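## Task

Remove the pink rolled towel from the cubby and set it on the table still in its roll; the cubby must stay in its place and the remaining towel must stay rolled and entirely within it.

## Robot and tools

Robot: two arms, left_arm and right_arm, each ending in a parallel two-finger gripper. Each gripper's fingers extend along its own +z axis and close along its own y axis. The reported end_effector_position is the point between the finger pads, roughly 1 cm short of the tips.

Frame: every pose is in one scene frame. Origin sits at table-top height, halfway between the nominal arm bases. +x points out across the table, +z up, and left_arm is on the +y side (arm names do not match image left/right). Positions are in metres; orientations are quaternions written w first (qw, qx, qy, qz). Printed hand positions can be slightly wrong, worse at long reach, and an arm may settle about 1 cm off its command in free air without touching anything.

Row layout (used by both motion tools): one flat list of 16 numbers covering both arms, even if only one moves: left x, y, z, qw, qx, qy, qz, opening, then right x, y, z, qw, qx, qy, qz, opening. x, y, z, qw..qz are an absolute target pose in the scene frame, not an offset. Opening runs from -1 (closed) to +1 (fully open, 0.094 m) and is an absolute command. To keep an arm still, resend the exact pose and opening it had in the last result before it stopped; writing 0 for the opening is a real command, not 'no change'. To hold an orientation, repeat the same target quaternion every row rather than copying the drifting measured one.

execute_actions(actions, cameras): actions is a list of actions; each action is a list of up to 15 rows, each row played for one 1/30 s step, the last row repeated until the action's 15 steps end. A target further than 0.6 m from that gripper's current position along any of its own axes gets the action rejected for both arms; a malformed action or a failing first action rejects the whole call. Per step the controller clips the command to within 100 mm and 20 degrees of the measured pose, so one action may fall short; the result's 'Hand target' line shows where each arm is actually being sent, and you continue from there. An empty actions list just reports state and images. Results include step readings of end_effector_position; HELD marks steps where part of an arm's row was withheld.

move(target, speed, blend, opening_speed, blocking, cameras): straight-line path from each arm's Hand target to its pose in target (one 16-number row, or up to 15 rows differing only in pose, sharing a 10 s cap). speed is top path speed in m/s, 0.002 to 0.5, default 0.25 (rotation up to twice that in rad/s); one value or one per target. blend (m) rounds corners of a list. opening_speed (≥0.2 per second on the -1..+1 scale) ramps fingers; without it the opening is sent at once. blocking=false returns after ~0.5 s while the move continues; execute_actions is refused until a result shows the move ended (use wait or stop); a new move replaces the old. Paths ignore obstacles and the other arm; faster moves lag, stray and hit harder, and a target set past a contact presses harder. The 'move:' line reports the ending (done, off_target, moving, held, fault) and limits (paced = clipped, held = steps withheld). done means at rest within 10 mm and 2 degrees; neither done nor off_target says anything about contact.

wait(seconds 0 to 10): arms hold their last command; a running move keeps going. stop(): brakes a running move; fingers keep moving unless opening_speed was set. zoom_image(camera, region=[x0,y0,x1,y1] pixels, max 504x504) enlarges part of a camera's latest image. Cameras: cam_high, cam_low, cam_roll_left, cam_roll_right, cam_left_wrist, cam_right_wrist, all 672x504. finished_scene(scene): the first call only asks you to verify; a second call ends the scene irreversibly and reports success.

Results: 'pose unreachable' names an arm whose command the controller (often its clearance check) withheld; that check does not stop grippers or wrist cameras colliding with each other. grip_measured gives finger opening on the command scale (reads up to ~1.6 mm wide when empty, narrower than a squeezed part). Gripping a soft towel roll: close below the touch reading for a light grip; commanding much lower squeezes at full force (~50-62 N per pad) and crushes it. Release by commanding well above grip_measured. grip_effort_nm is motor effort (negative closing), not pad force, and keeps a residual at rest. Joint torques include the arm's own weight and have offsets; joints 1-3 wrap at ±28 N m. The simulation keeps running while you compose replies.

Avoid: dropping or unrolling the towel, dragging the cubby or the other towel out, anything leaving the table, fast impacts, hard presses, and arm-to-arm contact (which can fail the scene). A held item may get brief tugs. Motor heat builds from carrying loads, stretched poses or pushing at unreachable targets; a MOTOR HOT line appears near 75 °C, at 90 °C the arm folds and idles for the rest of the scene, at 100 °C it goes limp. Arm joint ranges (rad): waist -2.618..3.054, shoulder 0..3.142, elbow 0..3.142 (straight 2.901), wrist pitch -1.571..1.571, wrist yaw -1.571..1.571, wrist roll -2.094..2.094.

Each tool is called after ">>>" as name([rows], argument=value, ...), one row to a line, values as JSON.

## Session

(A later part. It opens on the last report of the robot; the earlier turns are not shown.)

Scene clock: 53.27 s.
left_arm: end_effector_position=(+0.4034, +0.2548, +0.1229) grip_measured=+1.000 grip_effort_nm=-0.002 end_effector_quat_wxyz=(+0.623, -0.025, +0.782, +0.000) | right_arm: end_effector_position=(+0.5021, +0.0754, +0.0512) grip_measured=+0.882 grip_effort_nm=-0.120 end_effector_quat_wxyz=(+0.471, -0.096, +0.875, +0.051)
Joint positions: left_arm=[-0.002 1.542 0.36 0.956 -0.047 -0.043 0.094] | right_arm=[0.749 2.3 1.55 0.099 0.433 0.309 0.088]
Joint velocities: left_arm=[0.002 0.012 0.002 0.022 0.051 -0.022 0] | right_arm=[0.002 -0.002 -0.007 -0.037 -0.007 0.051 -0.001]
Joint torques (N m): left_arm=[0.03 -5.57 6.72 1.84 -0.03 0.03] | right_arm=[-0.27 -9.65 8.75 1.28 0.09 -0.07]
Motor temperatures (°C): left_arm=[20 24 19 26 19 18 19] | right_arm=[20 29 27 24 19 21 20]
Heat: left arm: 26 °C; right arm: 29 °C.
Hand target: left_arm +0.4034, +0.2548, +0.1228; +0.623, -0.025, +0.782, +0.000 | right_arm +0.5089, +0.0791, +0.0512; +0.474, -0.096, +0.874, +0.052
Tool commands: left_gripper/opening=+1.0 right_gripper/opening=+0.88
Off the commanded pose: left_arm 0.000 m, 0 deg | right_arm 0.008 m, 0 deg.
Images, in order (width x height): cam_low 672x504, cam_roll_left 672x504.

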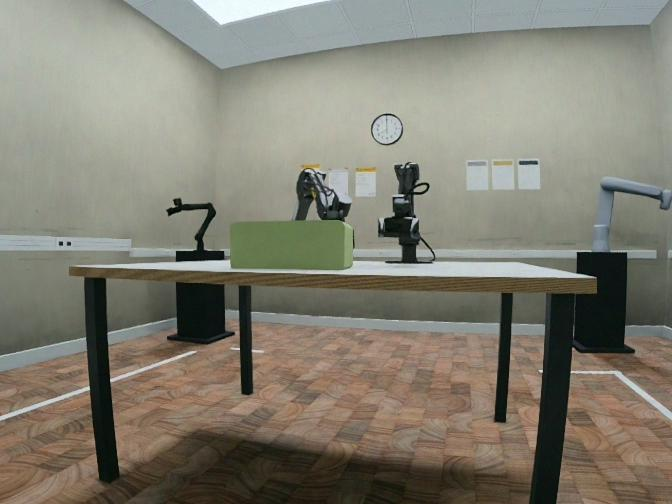

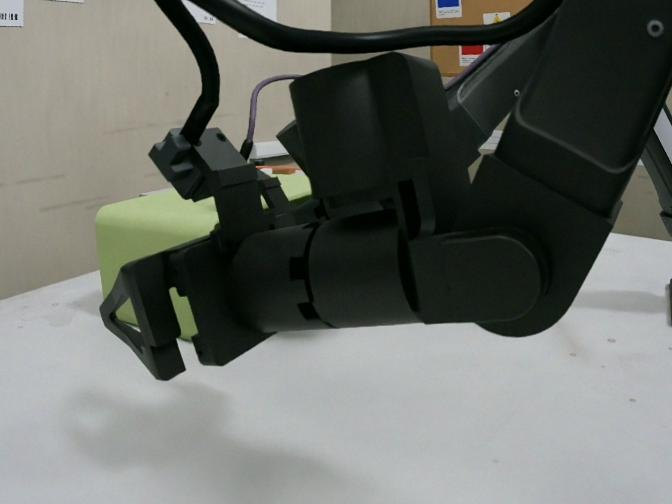

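>>> move(target=[0.4034,0.2548,0.1228,0.623,-0.025,0.782,0,1,0.511,0.073,0.05,0.47433,-0.09568,0.8736,0.05195,0.82], speed=0.05, cameras=["cam_roll_right","cam_high"])

>>> move(target=[0.4034,0.2548,0.1228,0.623,-0.025,0.782,0,1,0.528,0.077,0.042,0.47433,-0.09568,0.8736,0.05195,0.82], speed=0.05, cameras=["cam_roll_right","cam_high"])

>>> zoom_image(camera="cam_roll_right", region=[200, 160, 440, 380])

>>> zoom_image(camera="cam_high", region=[280, 80, 480, 240])

Scene clock: 55.07 s.
left_arm: end_effector_position=(+0.4034, +0.2548, +0.1229) grip_measured=+1.000 grip_effort_nm=-0.012 end_effector_quat_wxyz=(+0.623, -0.025, +0.782, +0.000) | right_arm: end_effector_position=(+0.5049, +0.0723, +0.0508) grip_measured=+0.822 grip_effort_nm=-0.134 end_effector_quat_wxyz=(+0.470, -0.098, +0.876, +0.051)
Joint positions: left_arm=[-0.002 1.542 0.36 0.956 -0.047 -0.043 0.094] | right_arm=[0.739 2.3 1.55 0.099 0.422 0.301 0.086]
Joint velocities: left_arm=[0.002 -0.007 0.012 -0.037 -0.022 0.037 0] | right_arm=[-0.002 0.022 0.007 0.037 0.007 0.066 0]
Joint torques (N m): left_arm=[0.03 -5.57 6.74 1.84 -0.03 0.03] | right_arm=[-0.46 -10.19 7.12 1.42 0.09 -0.06]
Motor temperatures (°C): left_arm=[20 24 19 26 19 18 19] | right_arm=[20 29 27 24 19 21 20]
Heat: left arm: 26 °C; right arm: 29 °C.
Hand target: left_arm +0.4034, +0.2548, +0.1228; +0.623, -0.025, +0.782, +0.000 | right_arm +0.5108, +0.0729, +0.0499; +0.474, -0.096, +0.874, +0.052
Off the commanded pose: left_arm 0.000 m, 0 deg | right_arm 0.006 m, 1 deg.
move: done
Images, in order (width x height): cam_high 672x504, cam_roll_right 672x504.

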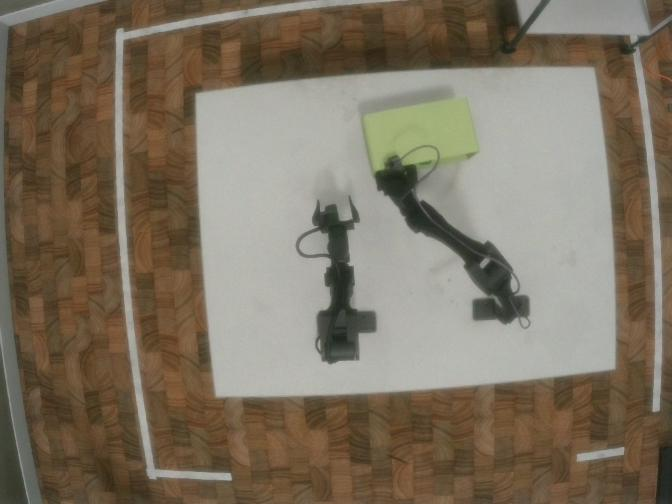

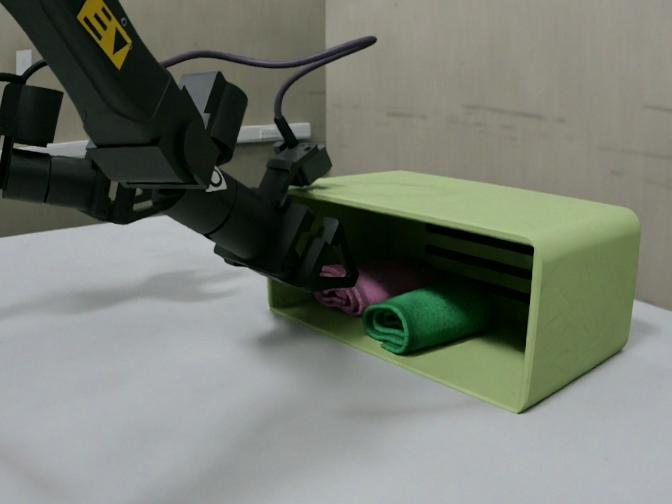

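Scene clock: 55.93 s.
left_arm: end_effector_position=(+0.4034, +0.2548, +0.1229) grip_measured=+1.000 grip_effort_nm=-0.012 end_effector_quat_wxyz=(+0.623, -0.025, +0.782, +0.000) | right_arm: end_effector_position=(+0.5216, +0.0753, +0.0476) grip_measured=+0.822 grip_effort_nm=-0.129 end_effector_quat_wxyz=(+0.475, -0.095, +0.873, +0.053)
Joint positions: left_arm=[-0.002 1.542 0.36 0.956 -0.047 -0.043 0.094] | right_arm=[0.722 2.355 1.622 0.1 0.412 0.289 0.086]
Joint velocities: left_arm=[-0.007 0.012 -0.022 0.022 0.007 0.081 0] | right_arm=[0.002 -0.007 0.002 -0.007 -0.007 -0.007 0]
Joint torques (N m): left_arm=[0.02 -5.57 6.74 1.84 -0.03 0.03] | right_arm=[-0.44 -9.55 8.39 1.31 0.05 -0.06]
Motor temperatures (°C): left_arm=[20 24 19 26 19 18 19] | right_arm=[20 28 27 24 19 21 20]
Heat: left arm: 26 °C; right arm: 28 °C.
Hand target: left_arm +0.4034, +0.2548, +0.1228; +0.623, -0.025, +0.782, +0.000 | right_arm +0.5276, +0.0768, +0.0416; +0.474, -0.096, +0.874, +0.052
Off the commanded pose: left_arm 0.000 m, 0 deg | right_arm 0.009 m, 0 deg.
move: done
Images, in order (width x height): cam_high 672x504, cam_roll_right 672x504.

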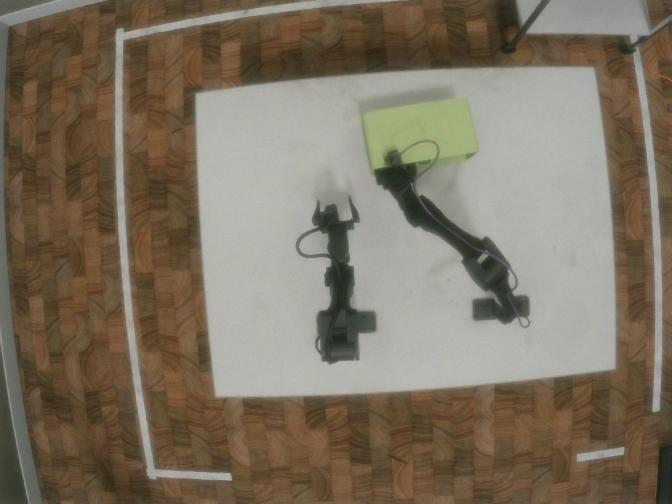

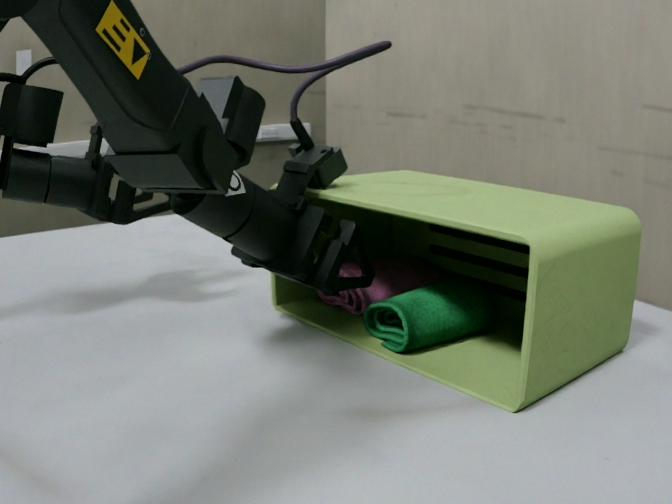

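Scaled by 2.100 from the camera's 672x504 image, which has a finer 960x720 frame.

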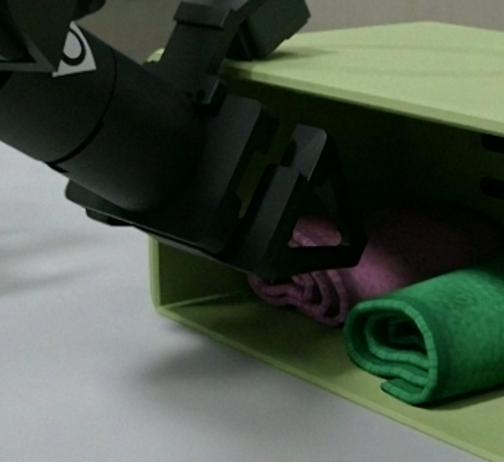

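Scaled by 2.520 from the camera's 672x504 image, which has a finer 960x720 frame.

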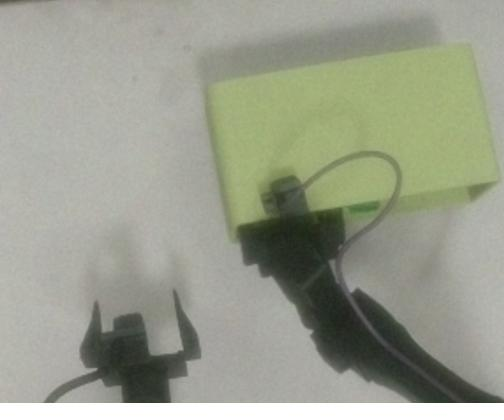

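>>> move(target=[0.4034,0.2548,0.1228,0.623,-0.025,0.782,0,1,0.540,0.079,0.03,0.47433,-0.09568,0.8736,0.05195,0.82], speed=0.05, cameras=["cam_roll_right","cam_high","cam_right_wrist"])

>>> zoom_image(camera="cam_roll_right", region=[200, 120, 440, 380])

>>> zoom_image(camera="cam_high", region=[280, 80, 480, 240])

Scene clock: 57.53 s.
left_arm: end_effector_position=(+0.4034, +0.2548, +0.1229) grip_measured=+1.000 grip_effort_nm=-0.007 end_effector_quat_wxyz=(+0.623, -0.025, +0.782, +0.000) | right_arm: end_effector_position=(+0.5362, +0.0795, +0.0477) grip_measured=+0.822 grip_effort_nm=-0.129 end_effector_quat_wxyz=(+0.487, -0.090, +0.867, +0.058)
Joint positions: left_arm=[-0.002 1.542 0.36 0.956 -0.047 -0.043 0.094] | right_arm=[0.711 2.402 1.681 0.119 0.409 0.281 0.086]
Joint velocities: left_arm=[0.007 -0.002 -0.007 -0.007 0.051 -0.037 0] | right_arm=[-0.017 -0.012 -0.002 -0.066 -0.007 -0.022 0]
Joint torques (N m): left_arm=[0.03 -5.57 6.74 1.84 -0.03 0.03] | right_arm=[-0.55 -9.13 7.82 1.22 -0.02 -0.05]
Motor temperatures (°C): left_arm=[20 24 19 27 19 18 19] | right_arm=[20 28 27 24 19 21 20]
Heat: left arm: 27 °C; right arm: 28 °C.
Hand target: left_arm +0.4034, +0.2548, +0.1228; +0.623, -0.025, +0.782, +0.000 | right_arm +0.5388, +0.0784, +0.0300; +0.474, -0.095, +0.874, +0.053
Off the commanded pose: left_arm 0.000 m, 0 deg | right_arm 0.018 m, 2 deg.
move: off_target (right_arm)
Images, in order (width x height): cam_high 672x504, cam_roll_right 672x504, cam_right_wrist 672x504.

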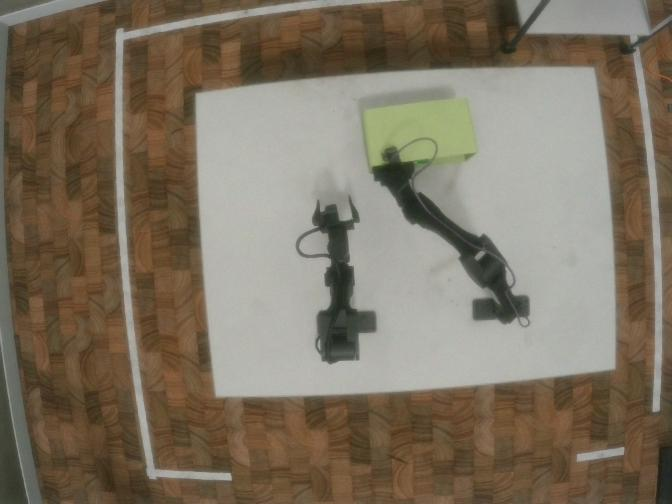

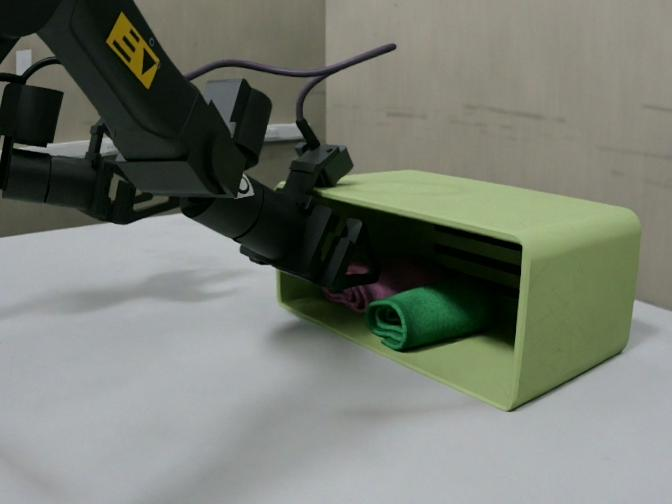

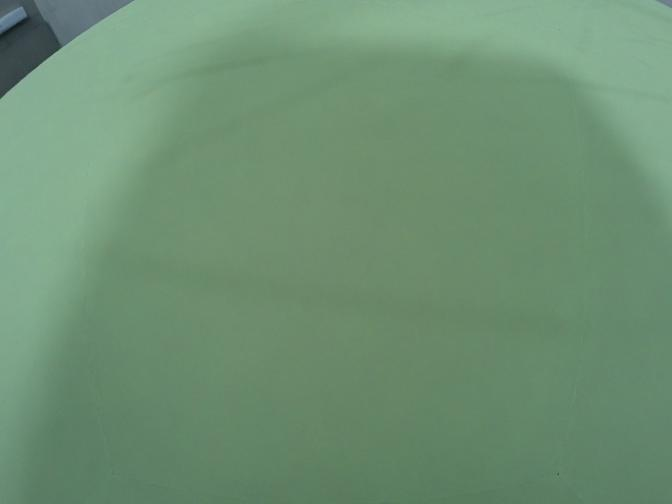

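Scaled by 1.938 from the camera's 672x504 image, which has a finer 960x720 frame.

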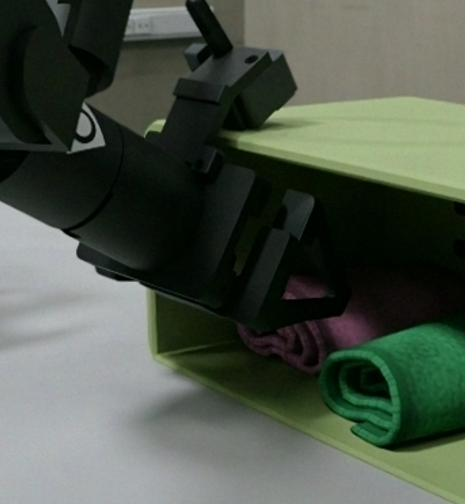

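Scaled by 2.520 from the camera's 672x504 image, which has a finer 960x720 frame.

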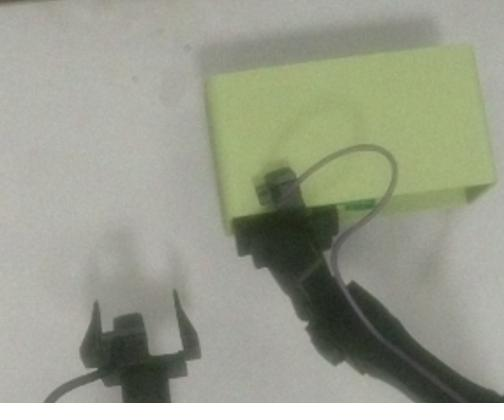

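>>> move(target=[0.4034,0.2548,0.1228,0.623,-0.025,0.782,0,1,0.535,0.078,0.035,0.47433,-0.09568,0.8736,0.05195,-0.1], speed=0.05, opening_speed=1.0, cameras=["cam_roll_right"])

>>> zoom_image(camera="cam_roll_right", region=[200, 120, 440, 380])

Scene clock: 60.10 s.
left_arm: end_effector_position=(+0.4034, +0.2548, +0.1229) grip_measured=+1.000 grip_effort_nm=-0.007 end_effector_quat_wxyz=(+0.623, -0.025, +0.782, +0.000) | right_arm: end_effector_position=(+0.5362, +0.0797, +0.0478) grip_measured=-0.097 grip_effort_nm=-0.134 end_effector_quat_wxyz=(+0.487, -0.090, +0.867, +0.058)
Joint positions: left_arm=[-0.002 1.542 0.36 0.956 -0.047 -0.043 0.094] | right_arm=[0.711 2.402 1.681 0.12 0.408 0.281 0.042]
Joint velocities: left_arm=[-0.007 -0.007 -0.012 0.022 0.007 0.007 0] | right_arm=[0.002 -0.002 0.007 -0.007 -0.051 -0.007 0.001]
Joint torques (N m): left_arm=[0.02 -5.57 6.74 1.85 -0.03 0.02] | right_arm=[-0.2 -11 6.09 1.17 0.02 -0.03]
Motor temperatures (°C): left_arm=[20 24 19 27 19 18 19] | right_arm=[20 28 27 24 19 21 20]
Heat: left arm: 27 °C; right arm: 28 °C.
Hand target: left_arm +0.4034, +0.2548, +0.1228; +0.623, -0.025, +0.782, +0.000 | right_arm +0.5345, +0.0776, +0.0352; +0.474, -0.096, +0.874, +0.052
Off the commanded pose: left_arm 0.000 m, 0 deg | right_arm 0.013 m, 2 deg.
move: off_target (right_arm)
Images, in order (width x height): cam_roll_right 672x504.

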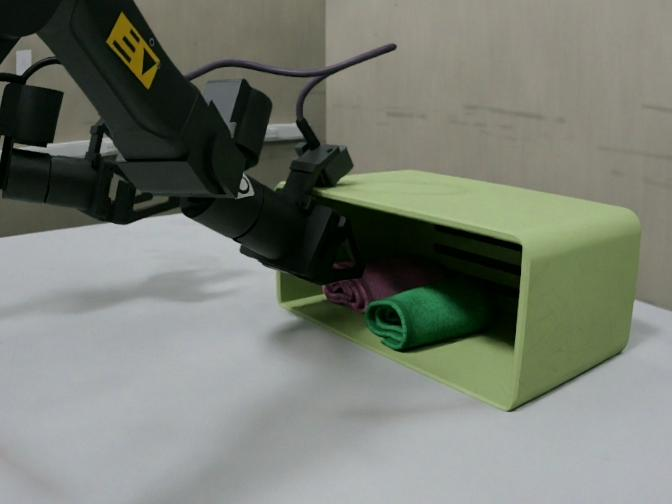

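Scaled by 1.938 from the camera's 672x504 image, which has a finer 960x720 frame.

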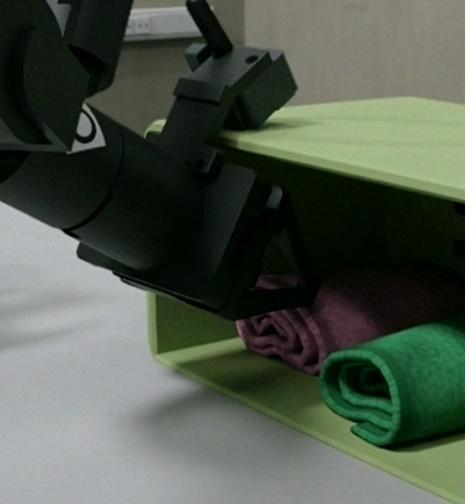

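>>> move(target=[0.4034,0.2548,0.1228,0.623,-0.025,0.782,0,1,0.535,0.078,0.035,0.47433,-0.09568,0.8736,0.05195,-0.8], speed=0.05, opening_speed=1.0, cameras=["cam_roll_right"])

>>> zoom_image(camera="cam_roll_right", region=[200, 120, 440, 380])

Scene clock: 61.63 s.
left_arm: end_effector_position=(+0.4034, +0.2548, +0.1229) grip_measured=+1.000 grip_effort_nm=-0.012 end_effector_quat_wxyz=(+0.623, -0.025, +0.782, +0.000) | right_arm: end_effector_position=(+0.5362, +0.0797, +0.0478) grip_measured=-0.797 grip_effort_nm=-0.134 end_effector_quat_wxyz=(+0.487, -0.090, +0.867, +0.058)
Joint positions: left_arm=[-0.002 1.542 0.36 0.956 -0.047 -0.043 0.094] | right_arm=[0.711 2.402 1.681 0.12 0.408 0.281 0.01]
Joint velocities: left_arm=[0.007 -0.002 0.012 -0.022 -0.007 -0.022 0] | right_arm=[0.012 -0.012 0.002 0.051 -0.022 -0.066 0]
Joint torques (N m): left_arm=[0.02 -5.59 6.74 1.85 -0.03 0.03] | right_arm=[-0.18 -11 6.09 1.17 0.01 -0.03]
Motor temperatures (°C): left_arm=[20 24 19 27 19 18 19] | right_arm=[20 28 27 24 19 21 20]
Heat: left arm: 27 °C; right arm: 28 °C.
Hand target: left_arm +0.4034, +0.2548, +0.1228; +0.623, -0.025, +0.782, +0.000 | right_arm +0.5345, +0.0776, +0.0353; +0.474, -0.096, +0.874, +0.052
Off the commanded pose: left_arm 0.000 m, 0 deg | right_arm 0.013 m, 2 deg.
move: off_target (right_arm)
Images, in order (width x height): cam_roll_right 672x504.

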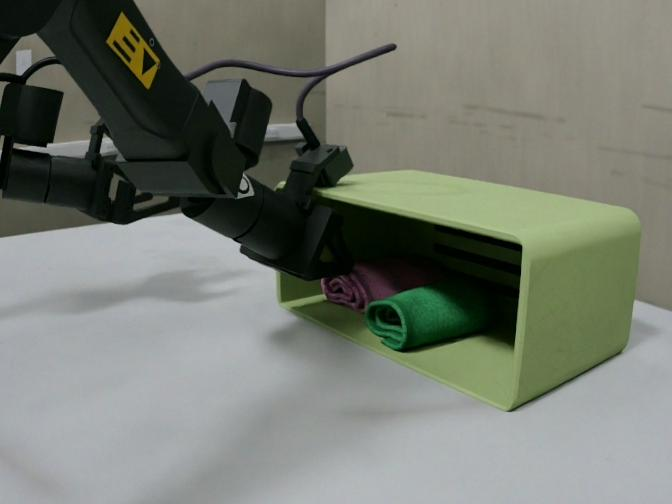

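Scaled by 1.938 from the camera's 672x504 image, which has a finer 960x720 frame.

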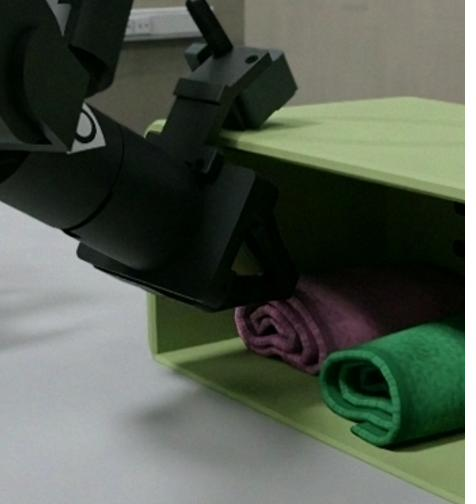

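>>> move(target=[0.4034,0.2548,0.1228,0.623,-0.025,0.782,0,1,0.535,0.078,0.035,0.47433,-0.09568,0.8736,0.05195,0.82], speed=0.05, opening_speed=1.5, cameras=[])

>>> move(target=[0.4034,0.2548,0.1228,0.623,-0.025,0.782,0,1,0.536,0.078,0.015,0.47433,-0.09568,0.8736,0.05195,0.82], speed=0.04, cameras=["cam_roll_right","cam_right_wrist"])

>>> zoom_image(camera="cam_roll_right", region=[200, 120, 440, 380])

Scene clock: 66.40 s.
left_arm: end_effector_position=(+0.4034, +0.2548, +0.1229) grip_measured=+1.000 grip_effort_nm=-0.007 end_effector_quat_wxyz=(+0.623, -0.025, +0.782, +0.000) | right_arm: end_effector_position=(+0.5362, +0.0797, +0.0478) grip_measured=+0.817 grip_effort_nm=0.134 end_effector_quat_wxyz=(+0.487, -0.090, +0.867, +0.058)
Joint positions: left_arm=[-0.002 1.542 0.36 0.956 -0.047 -0.043 0.094] | right_arm=[0.711 2.402 1.681 0.12 0.408 0.281 0.085]
Joint velocities: left_arm=[-0.012 0.007 -0.022 0.007 0.022 -0.007 0] | right_arm=[0.007 -0.007 0.012 -0.022 -0.081 -0.022 0]
Joint torques (N m): left_arm=[0.03 -5.57 6.72 1.85 -0.03 0.03] | right_arm=[-0.2 -10.99 6.09 1.17 0.02 -0.03]
Motor temperatures (°C): left_arm=[20 24 19 27 19 18 19] | right_arm=[20 28 27 23 19 21 20]
Heat: left arm: 27 °C; right arm: 28 °C.
Hand target: left_arm +0.4034, +0.2548, +0.1228; +0.623, -0.025, +0.782, +0.000 | right_arm +0.5345, +0.0776, +0.0353; +0.474, -0.096, +0.874, +0.052
Off the commanded pose: left_arm 0.000 m, 0 deg | right_arm 0.013 m, 2 deg.
move: off_target (right_arm)
No camera images: "cameras" was empty.

Scene clock: 67.37 s.
left_arm: end_effector_position=(+0.4034, +0.2548, +0.1229) grip_measured=+1.000 grip_effort_nm=-0.007 end_effector_quat_wxyz=(+0.623, -0.025, +0.782, +0.000) | right_arm: end_effector_position=(+0.5400, +0.0828, +0.0486) grip_measured=+0.817 grip_effort_nm=0.134 end_effector_quat_wxyz=(+0.499, -0.086, +0.860, +0.066)
Joint positions: left_arm=[-0.002 1.542 0.36 0.956 -0.047 -0.043 0.094] | right_arm=[0.711 2.415 1.681 0.165 0.408 0.28 0.085]
Joint velocities: left_arm=[-0.017 0.012 -0.027 -0.022 -0.022 0.051 0] | right_arm=[-0.007 -0.007 0.002 0.022 -0.066 -0.007 -0.001]
Joint torques (N m): left_arm=[0.03 -5.57 6.74 1.85 -0.03 0.02] | right_arm=[-0.28 -9.25 4.57 1.28 0 -0.03]
Motor temperatures (°C): left_arm=[20 24 19 27 19 18 19] | right_arm=[20 28 27 23 19 21 20]
Heat: left arm: 27 °C; right arm: 28 °C.
Hand target: left_arm +0.4034, +0.2548, +0.1228; +0.623, -0.025, +0.782, +0.000 | right_arm +0.5342, +0.0766, +0.0158; +0.474, -0.096, +0.874, +0.052
Off the commanded pose: left_arm 0.000 m, 0 deg | right_arm 0.034 m, 4 deg.
move: off_target (right_arm)
Images, in order (width x height): cam_roll_right 672x504, cam_right_wrist 672x504.

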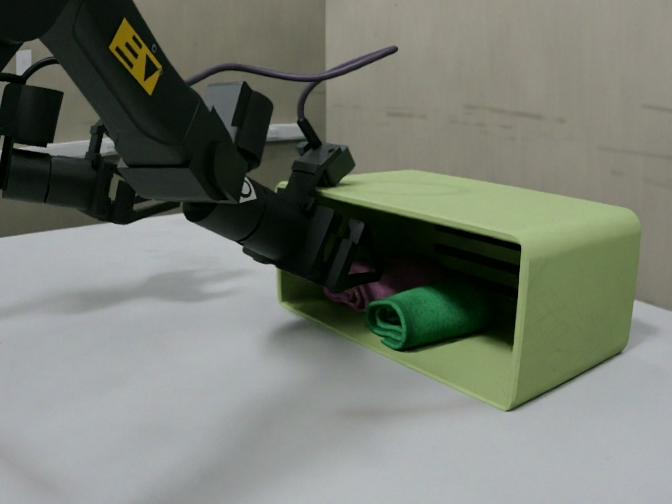

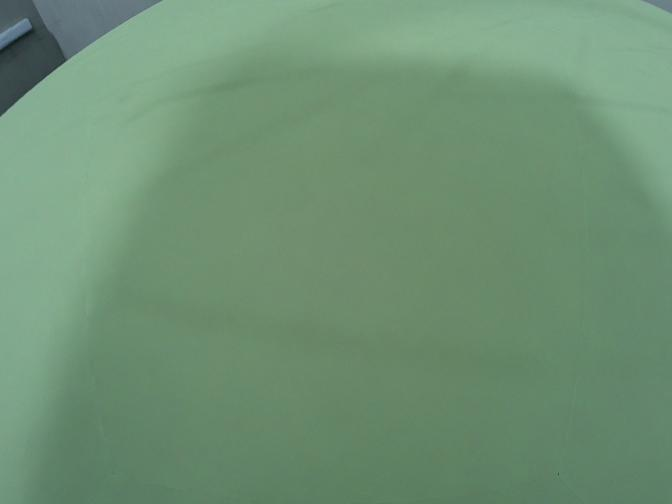

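Scaled by 1.938 from the camera's 672x504 image, which has a finer 960x720 frame.

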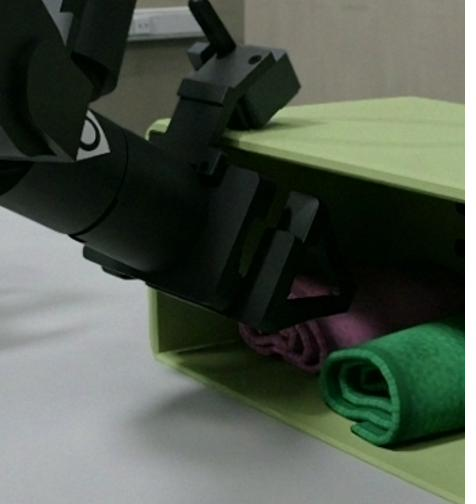

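>>> move([
  [0.4034,0.2548,0.1228,0.623,-0.025,0.782,0,1,0.48,0.068,0.085,0.47433,-0.09568,0.8736,0.05195,0.9],
  [0.4034,0.2548,0.1228,0.623,-0.025,0.782,0,1,0.40,0.05,0.085,0.5985,-0.0835,0.7943,0.0629,0.9],
], speed=0.12, blend=0.02, cameras=["cam_roll_right","cam_right_wrist","cam_high"])

>>> zoom_image(camera="cam_high", region=[280, 80, 480, 240])

Scene clock: 71.47 s.
left_arm: end_effector_position=(+0.4034, +0.2548, +0.1229) grip_measured=+1.000 grip_effort_nm=-0.012 end_effector_quat_wxyz=(+0.623, -0.025, +0.782, +0.000) | right_arm: end_effector_position=(+0.4017, +0.0497, +0.0650) grip_measured=+0.898 grip_effort_nm=0.134 end_effector_quat_wxyz=(+0.583, -0.097, +0.805, +0.048)
Joint positions: left_arm=[-0.002 1.542 0.36 0.956 -0.047 -0.043 0.094] | right_arm=[0.916 2.086 0.937 0.738 0.667 0.226 0.089]
Joint velocities: left_arm=[-0.012 -0.022 -0.017 0.037 0.007 0.022 0] | right_arm=[0.007 0.007 0.012 -0.037 -0.051 -0.066 -0.001]
Joint torques (N m): left_arm=[0.02 -5.59 6.72 1.84 -0.03 0.02] | right_arm=[0.25 -12.74 3.71 1.58 0.19 -0.08]
Motor temperatures (°C): left_arm=[20 24 19 27 19 18 19] | right_arm=[20 29 27 24 19 21 20]
Heat: left arm: 27 °C; right arm: 29 °C.
Hand target: left_arm +0.4034, +0.2548, +0.1228; +0.623, -0.025, +0.782, +0.000 | right_arm +0.4017, +0.0495, +0.0875; +0.601, -0.084, +0.793, +0.059
Off the commanded pose: left_arm 0.000 m, 0 deg | right_arm 0.020 m, 3 deg.
move: off_target (right_arm)
Images, in order (width x height): cam_high 672x504, cam_roll_right 672x504, cam_right_wrist 672x504.

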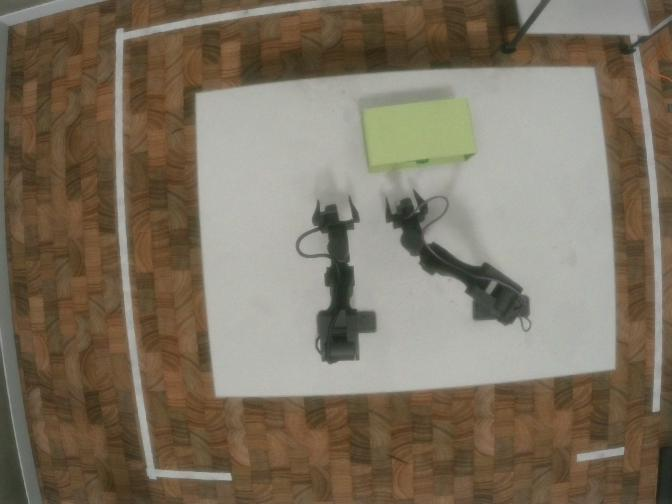

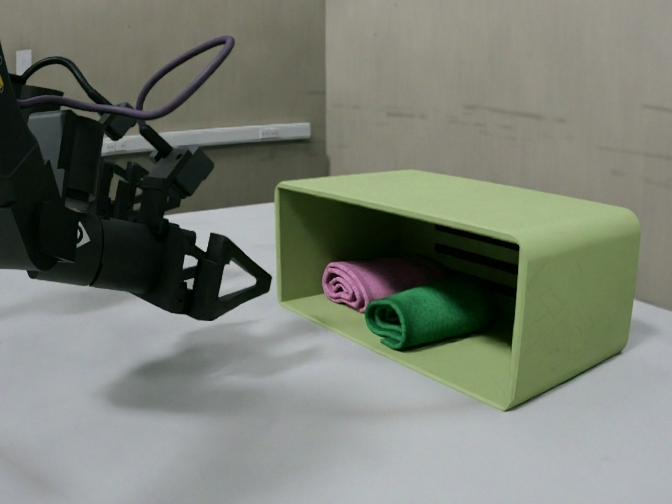

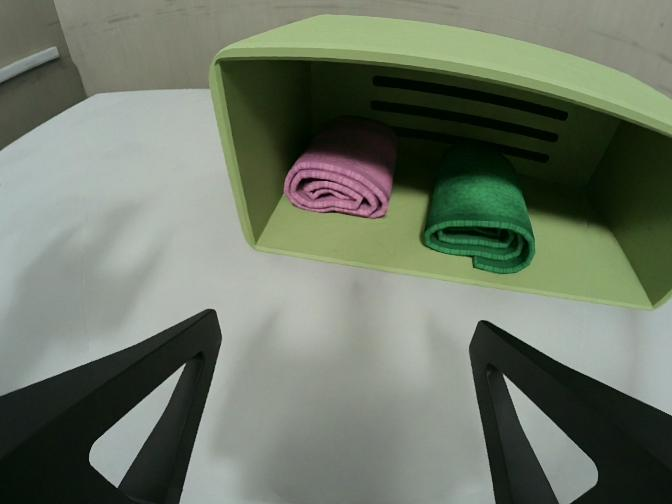

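Scaled by 2.520 from the camera's 672x504 image, which has a finer 960x720 frame.

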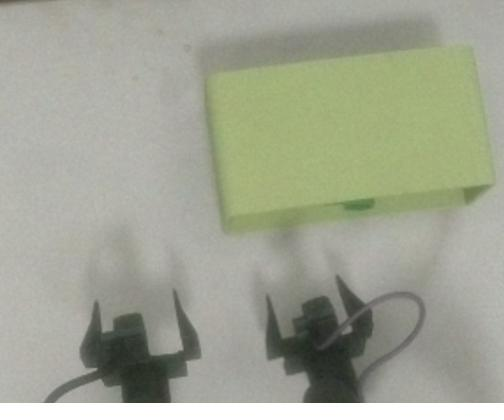

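>>> move([
  [0.4034,0.2548,0.1228,0.623,-0.025,0.782,0,1,0.44,0.059,0.05,0.5985,-0.0835,0.7943,0.0629,0.85],
  [0.4034,0.2548,0.1228,0.623,-0.025,0.782,0,1,0.51,0.074,0.034,0.5985,-0.0835,0.7943,0.0629,0.85],
], speed=[0.1,0.07], blend=0.02, cameras=["cam_roll_right","cam_right_wrist"])

>>> zoom_image(camera="cam_roll_right", region=[200, 120, 440, 380])

Scene clock: 74.90 s.
left_arm: end_effector_position=(+0.4034, +0.2548, +0.1229) grip_measured=+1.000 grip_effort_nm=-0.007 end_effector_quat_wxyz=(+0.623, -0.025, +0.782, +0.000) | right_arm: end_effector_position=(+0.5036, +0.0723, +0.0359) grip_measured=+0.853 grip_effort_nm=-0.129 end_effector_quat_wxyz=(+0.597, -0.081, +0.795, +0.066)
Joint positions: left_arm=[-0.002 1.542 0.36 0.956 -0.047 -0.043 0.094] | right_arm=[0.768 2.409 1.333 0.748 0.528 0.178 0.087]
Joint velocities: left_arm=[-0.017 0.002 0.007 -0.007 -0.081 -0.007 0] | right_arm=[-0.007 -0.002 -0.017 -0.051 0.007 0.022 0.001]
Joint torques (N m): left_arm=[0.02 -5.57 6.74 1.85 -0.03 0.03] | right_arm=[-0.31 -9.39 7.45 1.4 0.02 -0.06]
Motor temperatures (°C): left_arm=[20 24 19 27 19 18 19] | right_arm=[20 29 27 24 19 21 20]
Heat: left arm: 27 °C; right arm: 29 °C.
Hand target: left_arm +0.4034, +0.2548, +0.1228; +0.623, -0.025, +0.782, +0.000 | right_arm +0.5089, +0.0747, +0.0318; +0.597, -0.082, +0.795, +0.064
Off the commanded pose: left_arm 0.000 m, 0 deg | right_arm 0.007 m, 0 deg.
move: done
Images, in order (width x height): cam_roll_right 672x504, cam_right_wrist 672x504.

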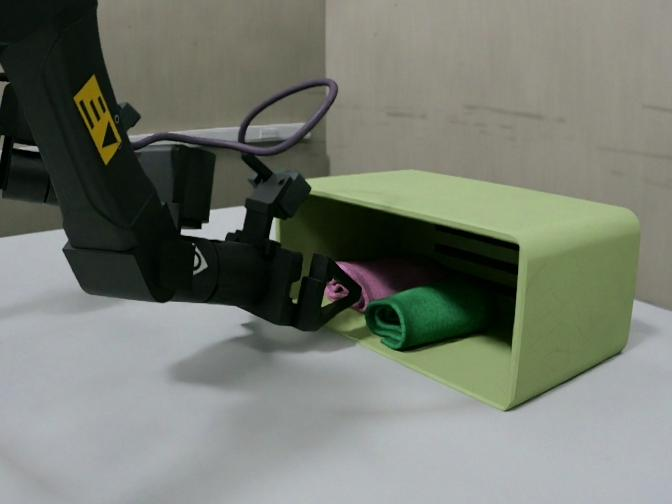

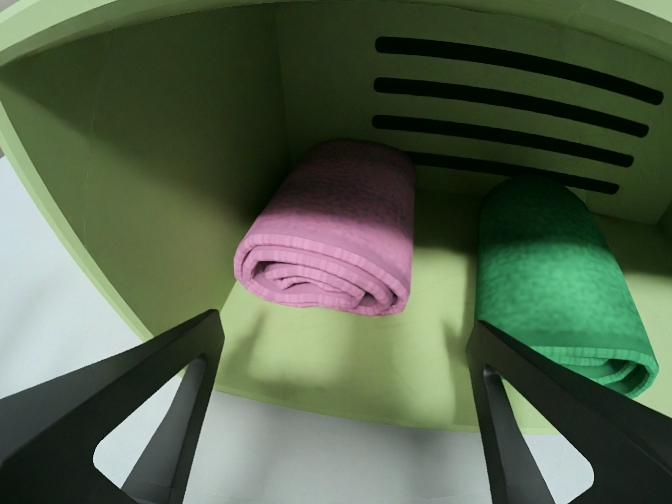

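Scaled by 1.938 from the camera's 672x504 image, which has a finer 960x720 frame.

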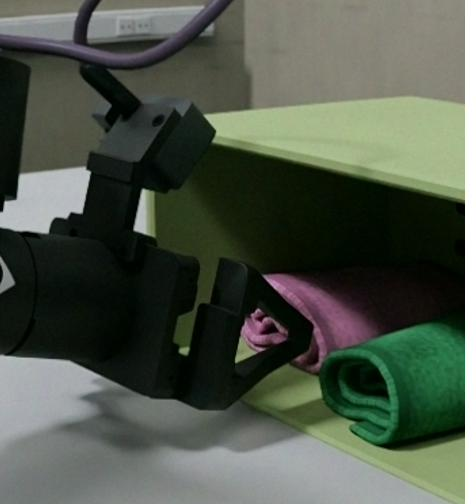

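>>> move(target=[0.4034,0.2548,0.1228,0.623,-0.025,0.782,0,1,0.53,0.082,0.031,0.5985,-0.0835,0.7943,0.0629,0.82], speed=0.05, cameras=["cam_roll_right","cam_right_wrist"])

>>> zoom_image(camera="cam_roll_right", region=[200, 120, 440, 380])

Scene clock: 76.80 s.
left_arm: end_effector_position=(+0.4034, +0.2548, +0.1229) grip_measured=+1.000 grip_effort_nm=-0.007 end_effector_quat_wxyz=(+0.623, -0.025, +0.782, +0.000) | right_arm: end_effector_position=(+0.5240, +0.0822, +0.0397) grip_measured=+0.822 grip_effort_nm=-0.125 end_effector_quat_wxyz=(+0.603, -0.080, +0.790, +0.069)
Joint positions: left_arm=[-0.002 1.542 0.36 0.956 -0.047 -0.043 0.094] | right_arm=[0.754 2.463 1.447 0.709 0.513 0.166 0.086]
Joint velocities: left_arm=[0.002 0.022 0.002 -0.037 0.007 0.007 0] | right_arm=[0.002 0.007 0.002 -0.007 0.007 -0.022 0]
Joint torques (N m): left_arm=[0.03 -5.57 6.74 1.84 -0.03 0.02] | right_arm=[-0.61 -9.61 7.6 1.31 0 -0.06]
Motor temperatures (°C): left_arm=[20 25 19 27 19 18 19] | right_arm=[20 29 27 24 19 21 20]
Heat: left arm: 27 °C; right arm: 29 °C.
Hand target: left_arm +0.4034, +0.2548, +0.1228; +0.623, -0.025, +0.782, +0.000 | right_arm +0.5295, +0.0817, +0.0305; +0.598, -0.083, +0.794, +0.063
Off the commanded pose: left_arm 0.000 m, 0 deg | right_arm 0.011 m, 1 deg.
move: off_target (right_arm)
Images, in order (width x height): cam_roll_right 672x504, cam_right_wrist 672x504.

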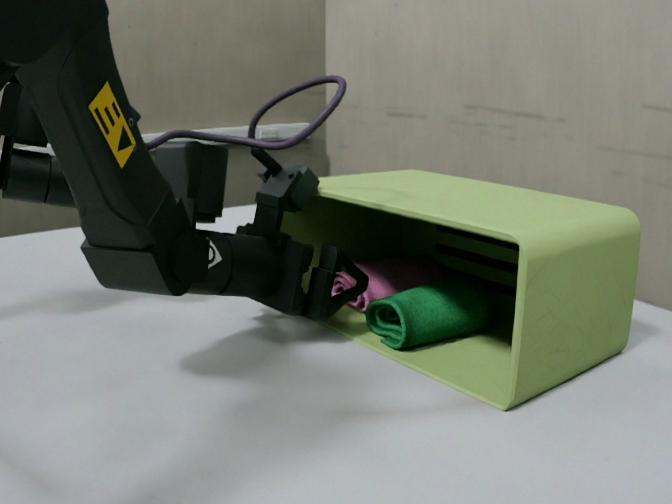

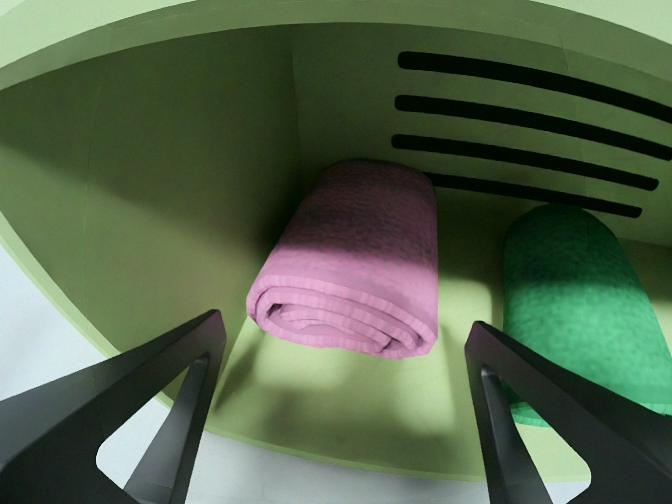

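Scaled by 1.938 from the camera's 672x504 image, which has a finer 960x720 frame.

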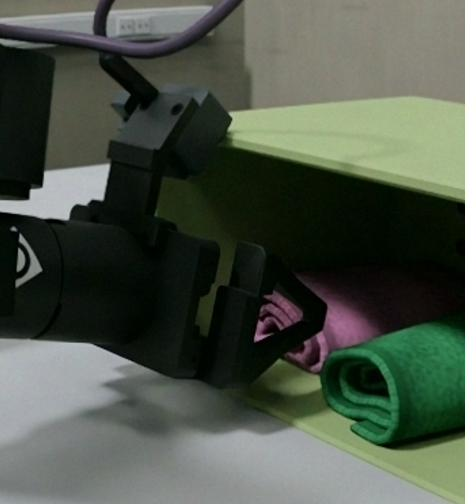

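>>> move(target=[0.4034,0.2548,0.1228,0.623,-0.025,0.782,0,1,0.55,0.087,0.024,0.5985,-0.0835,0.7943,0.0629,0.82], speed=0.05, cameras=["cam_roll_right","cam_right_wrist"])

>>> zoom_image(camera="cam_roll_right", region=[200, 120, 440, 380])

Scene clock: 78.37 s.
left_arm: end_effector_position=(+0.4034, +0.2548, +0.1229) grip_measured=+1.000 grip_effort_nm=-0.007 end_effector_quat_wxyz=(+0.623, -0.025, +0.782, +0.000) | right_arm: end_effector_position=(+0.5433, +0.0907, +0.0409) grip_measured=+0.822 grip_effort_nm=-0.129 end_effector_quat_wxyz=(+0.611, -0.079, +0.784, +0.075)
Joint positions: left_arm=[-0.002 1.542 0.36 0.956 -0.047 -0.043 0.094] | right_arm=[0.738 2.524 1.557 0.689 0.494 0.157 0.086]
Joint velocities: left_arm=[-0.002 0.007 0.012 0.037 -0.022 0.037 0] | right_arm=[-0.017 -0.012 0.012 -0.037 -0.081 0.022 -0.001]
Joint torques (N m): left_arm=[0.03 -5.57 6.72 1.85 -0.03 0.02] | right_arm=[-0.95 -9.68 7.57 1.18 -0.01 -0.04]
Motor temperatures (°C): left_arm=[20 25 19 27 19 18 19] | right_arm=[20 29 27 24 19 21 20]
Heat: left arm: 27 °C; right arm: 29 °C.
Hand target: left_arm +0.4034, +0.2548, +0.1228; +0.623, -0.025, +0.782, +0.000 | right_arm +0.5486, +0.0862, +0.0238; +0.598, -0.083, +0.794, +0.064
Off the commanded pose: left_arm 0.000 m, 0 deg | right_arm 0.019 m, 2 deg.
move: off_target (right_arm)
Images, in order (width x height): cam_roll_right 672x504, cam_right_wrist 672x504.

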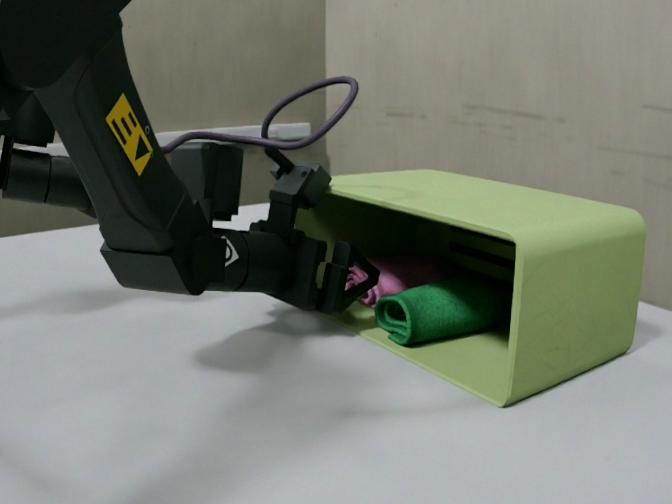

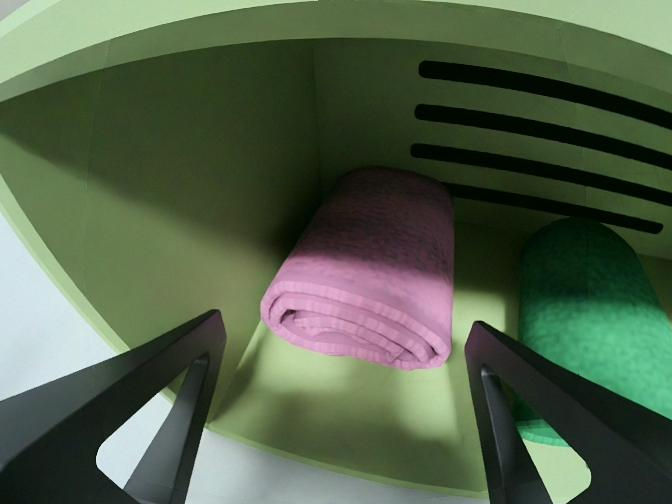

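Scaled by 1.938 from the camera's 672x504 image, which has a finer 960x720 frame.

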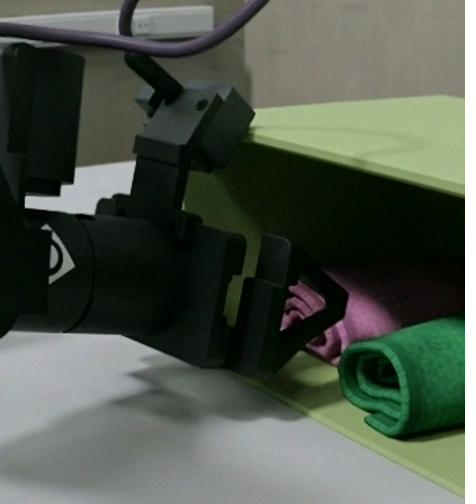

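>>> move(target=[0.4034,0.2548,0.1228,0.623,-0.025,0.782,0,1,0.549,0.0862,0.027,0.5985,-0.0835,0.7943,0.0629,0.0], speed=0.05, opening_speed=1.0, cameras=["cam_right_wrist"])

Scene clock: 80.33 s.
left_arm: end_effector_position=(+0.4034, +0.2548, +0.1229) grip_measured=+1.000 grip_effort_nm=-0.007 end_effector_quat_wxyz=(+0.623, -0.025, +0.782, +0.000) | right_arm: end_effector_position=(+0.5433, +0.0907, +0.0409) grip_measured=+0.003 grip_effort_nm=-0.134 end_effector_quat_wxyz=(+0.611, -0.079, +0.784, +0.075)
Joint positions: left_arm=[-0.002 1.542 0.36 0.956 -0.047 -0.043 0.094] | right_arm=[0.738 2.524 1.557 0.688 0.494 0.157 0.047]
Joint velocities: left_arm=[-0.007 0.002 -0.017 -0.037 0.007 -0.037 0] | right_arm=[-0.022 0.012 0.007 -0.051 -0.022 0.022 -0.001]
Joint torques (N m): left_arm=[0.03 -5.57 6.72 1.84 -0.03 0.02] | right_arm=[-0.98 -10.63 6.91 1.15 -0.02 -0.04]
Motor temperatures (°C): left_arm=[20 25 19 27 19 18 19] | right_arm=[20 28 27 24 19 21 20]
Heat: left arm: 27 °C; right arm: 28 °C.
Hand target: left_arm +0.4034, +0.2548, +0.1228; +0.623, -0.025, +0.782, +0.000 | right_arm +0.5480, +0.0855, +0.0273; +0.599, -0.083, +0.794, +0.064
Off the commanded pose: left_arm 0.000 m, 0 deg | right_arm 0.016 m, 2 deg.
move: off_target (right_arm)
Images, in order (width x height): cam_right_wrist 672x504.

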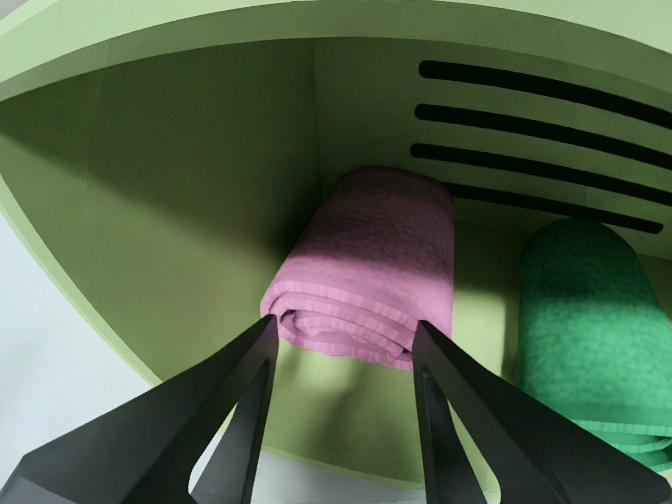

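>>> move(target=[0.4034,0.2548,0.1228,0.623,-0.025,0.782,0,1,0.530,0.0870,0.037,0.6469,-0.0663,0.7575,0.0566,0.8], speed=0.05, opening_speed=1.5, cameras=["cam_roll_right","cam_right_wrist"])

>>> zoom_image(camera="cam_roll_right", region=[200, 120, 440, 380])

Scene clock: 93.40 s.
left_arm: end_effector_position=(+0.4034, +0.2548, +0.1229) grip_measured=+1.000 grip_effort_nm=-0.007 end_effector_quat_wxyz=(+0.623, -0.025, +0.782, +0.000) | right_arm: end_effector_position=(+0.5347, +0.0879, +0.0535) grip_measured=+0.797 grip_effort_nm=0.129 end_effector_quat_wxyz=(+0.651, -0.062, +0.754, +0.062)
Joint positions: left_arm=[-0.002 1.542 0.36 0.956 -0.047 -0.043 0.094] | right_arm=[0.763 2.532 1.506 0.854 0.574 0.108 0.084]
Joint velocities: left_arm=[0.007 -0.022 0.002 -0.022 -0.007 -0.051 0] | right_arm=[-0.007 0.002 -0.002 -0.081 -0.037 0.007 0.001]
Joint torques (N m): left_arm=[0.03 -5.59 6.74 1.84 -0.03 0.02] | right_arm=[0.46 -10.19 4.07 1.65 0.09 -0.07]
Motor temperatures (°C): left_arm=[20 25 19 28 19 18 19] | right_arm=[20 28 27 24 19 21 20]
Heat: left arm: 28 °C; right arm: 28 °C.
Hand target: left_arm +0.4034, +0.2548, +0.1228; +0.623, -0.025, +0.782, +0.000 | right_arm +0.5302, +0.0868, +0.0377; +0.647, -0.066, +0.758, +0.056
Off the commanded pose: left_arm 0.000 m, 0 deg | right_arm 0.017 m, 1 deg.
move: off_target (right_arm)
Images, in order (width x height): cam_roll_right 672x504, cam_right_wrist 672x504.

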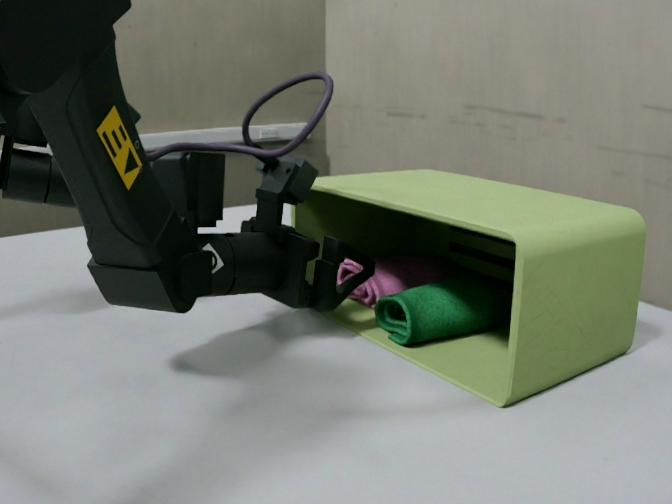

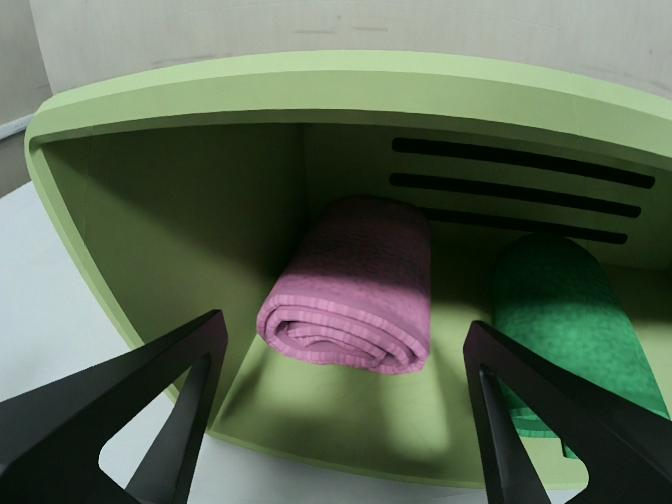

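Scaled by 1.938 from the camera's 672x504 image, which has a finer 960x720 frame.

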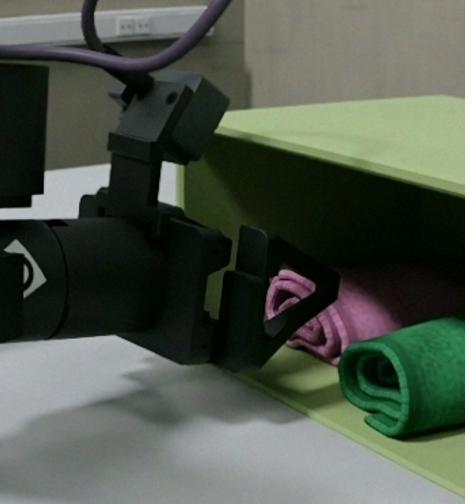

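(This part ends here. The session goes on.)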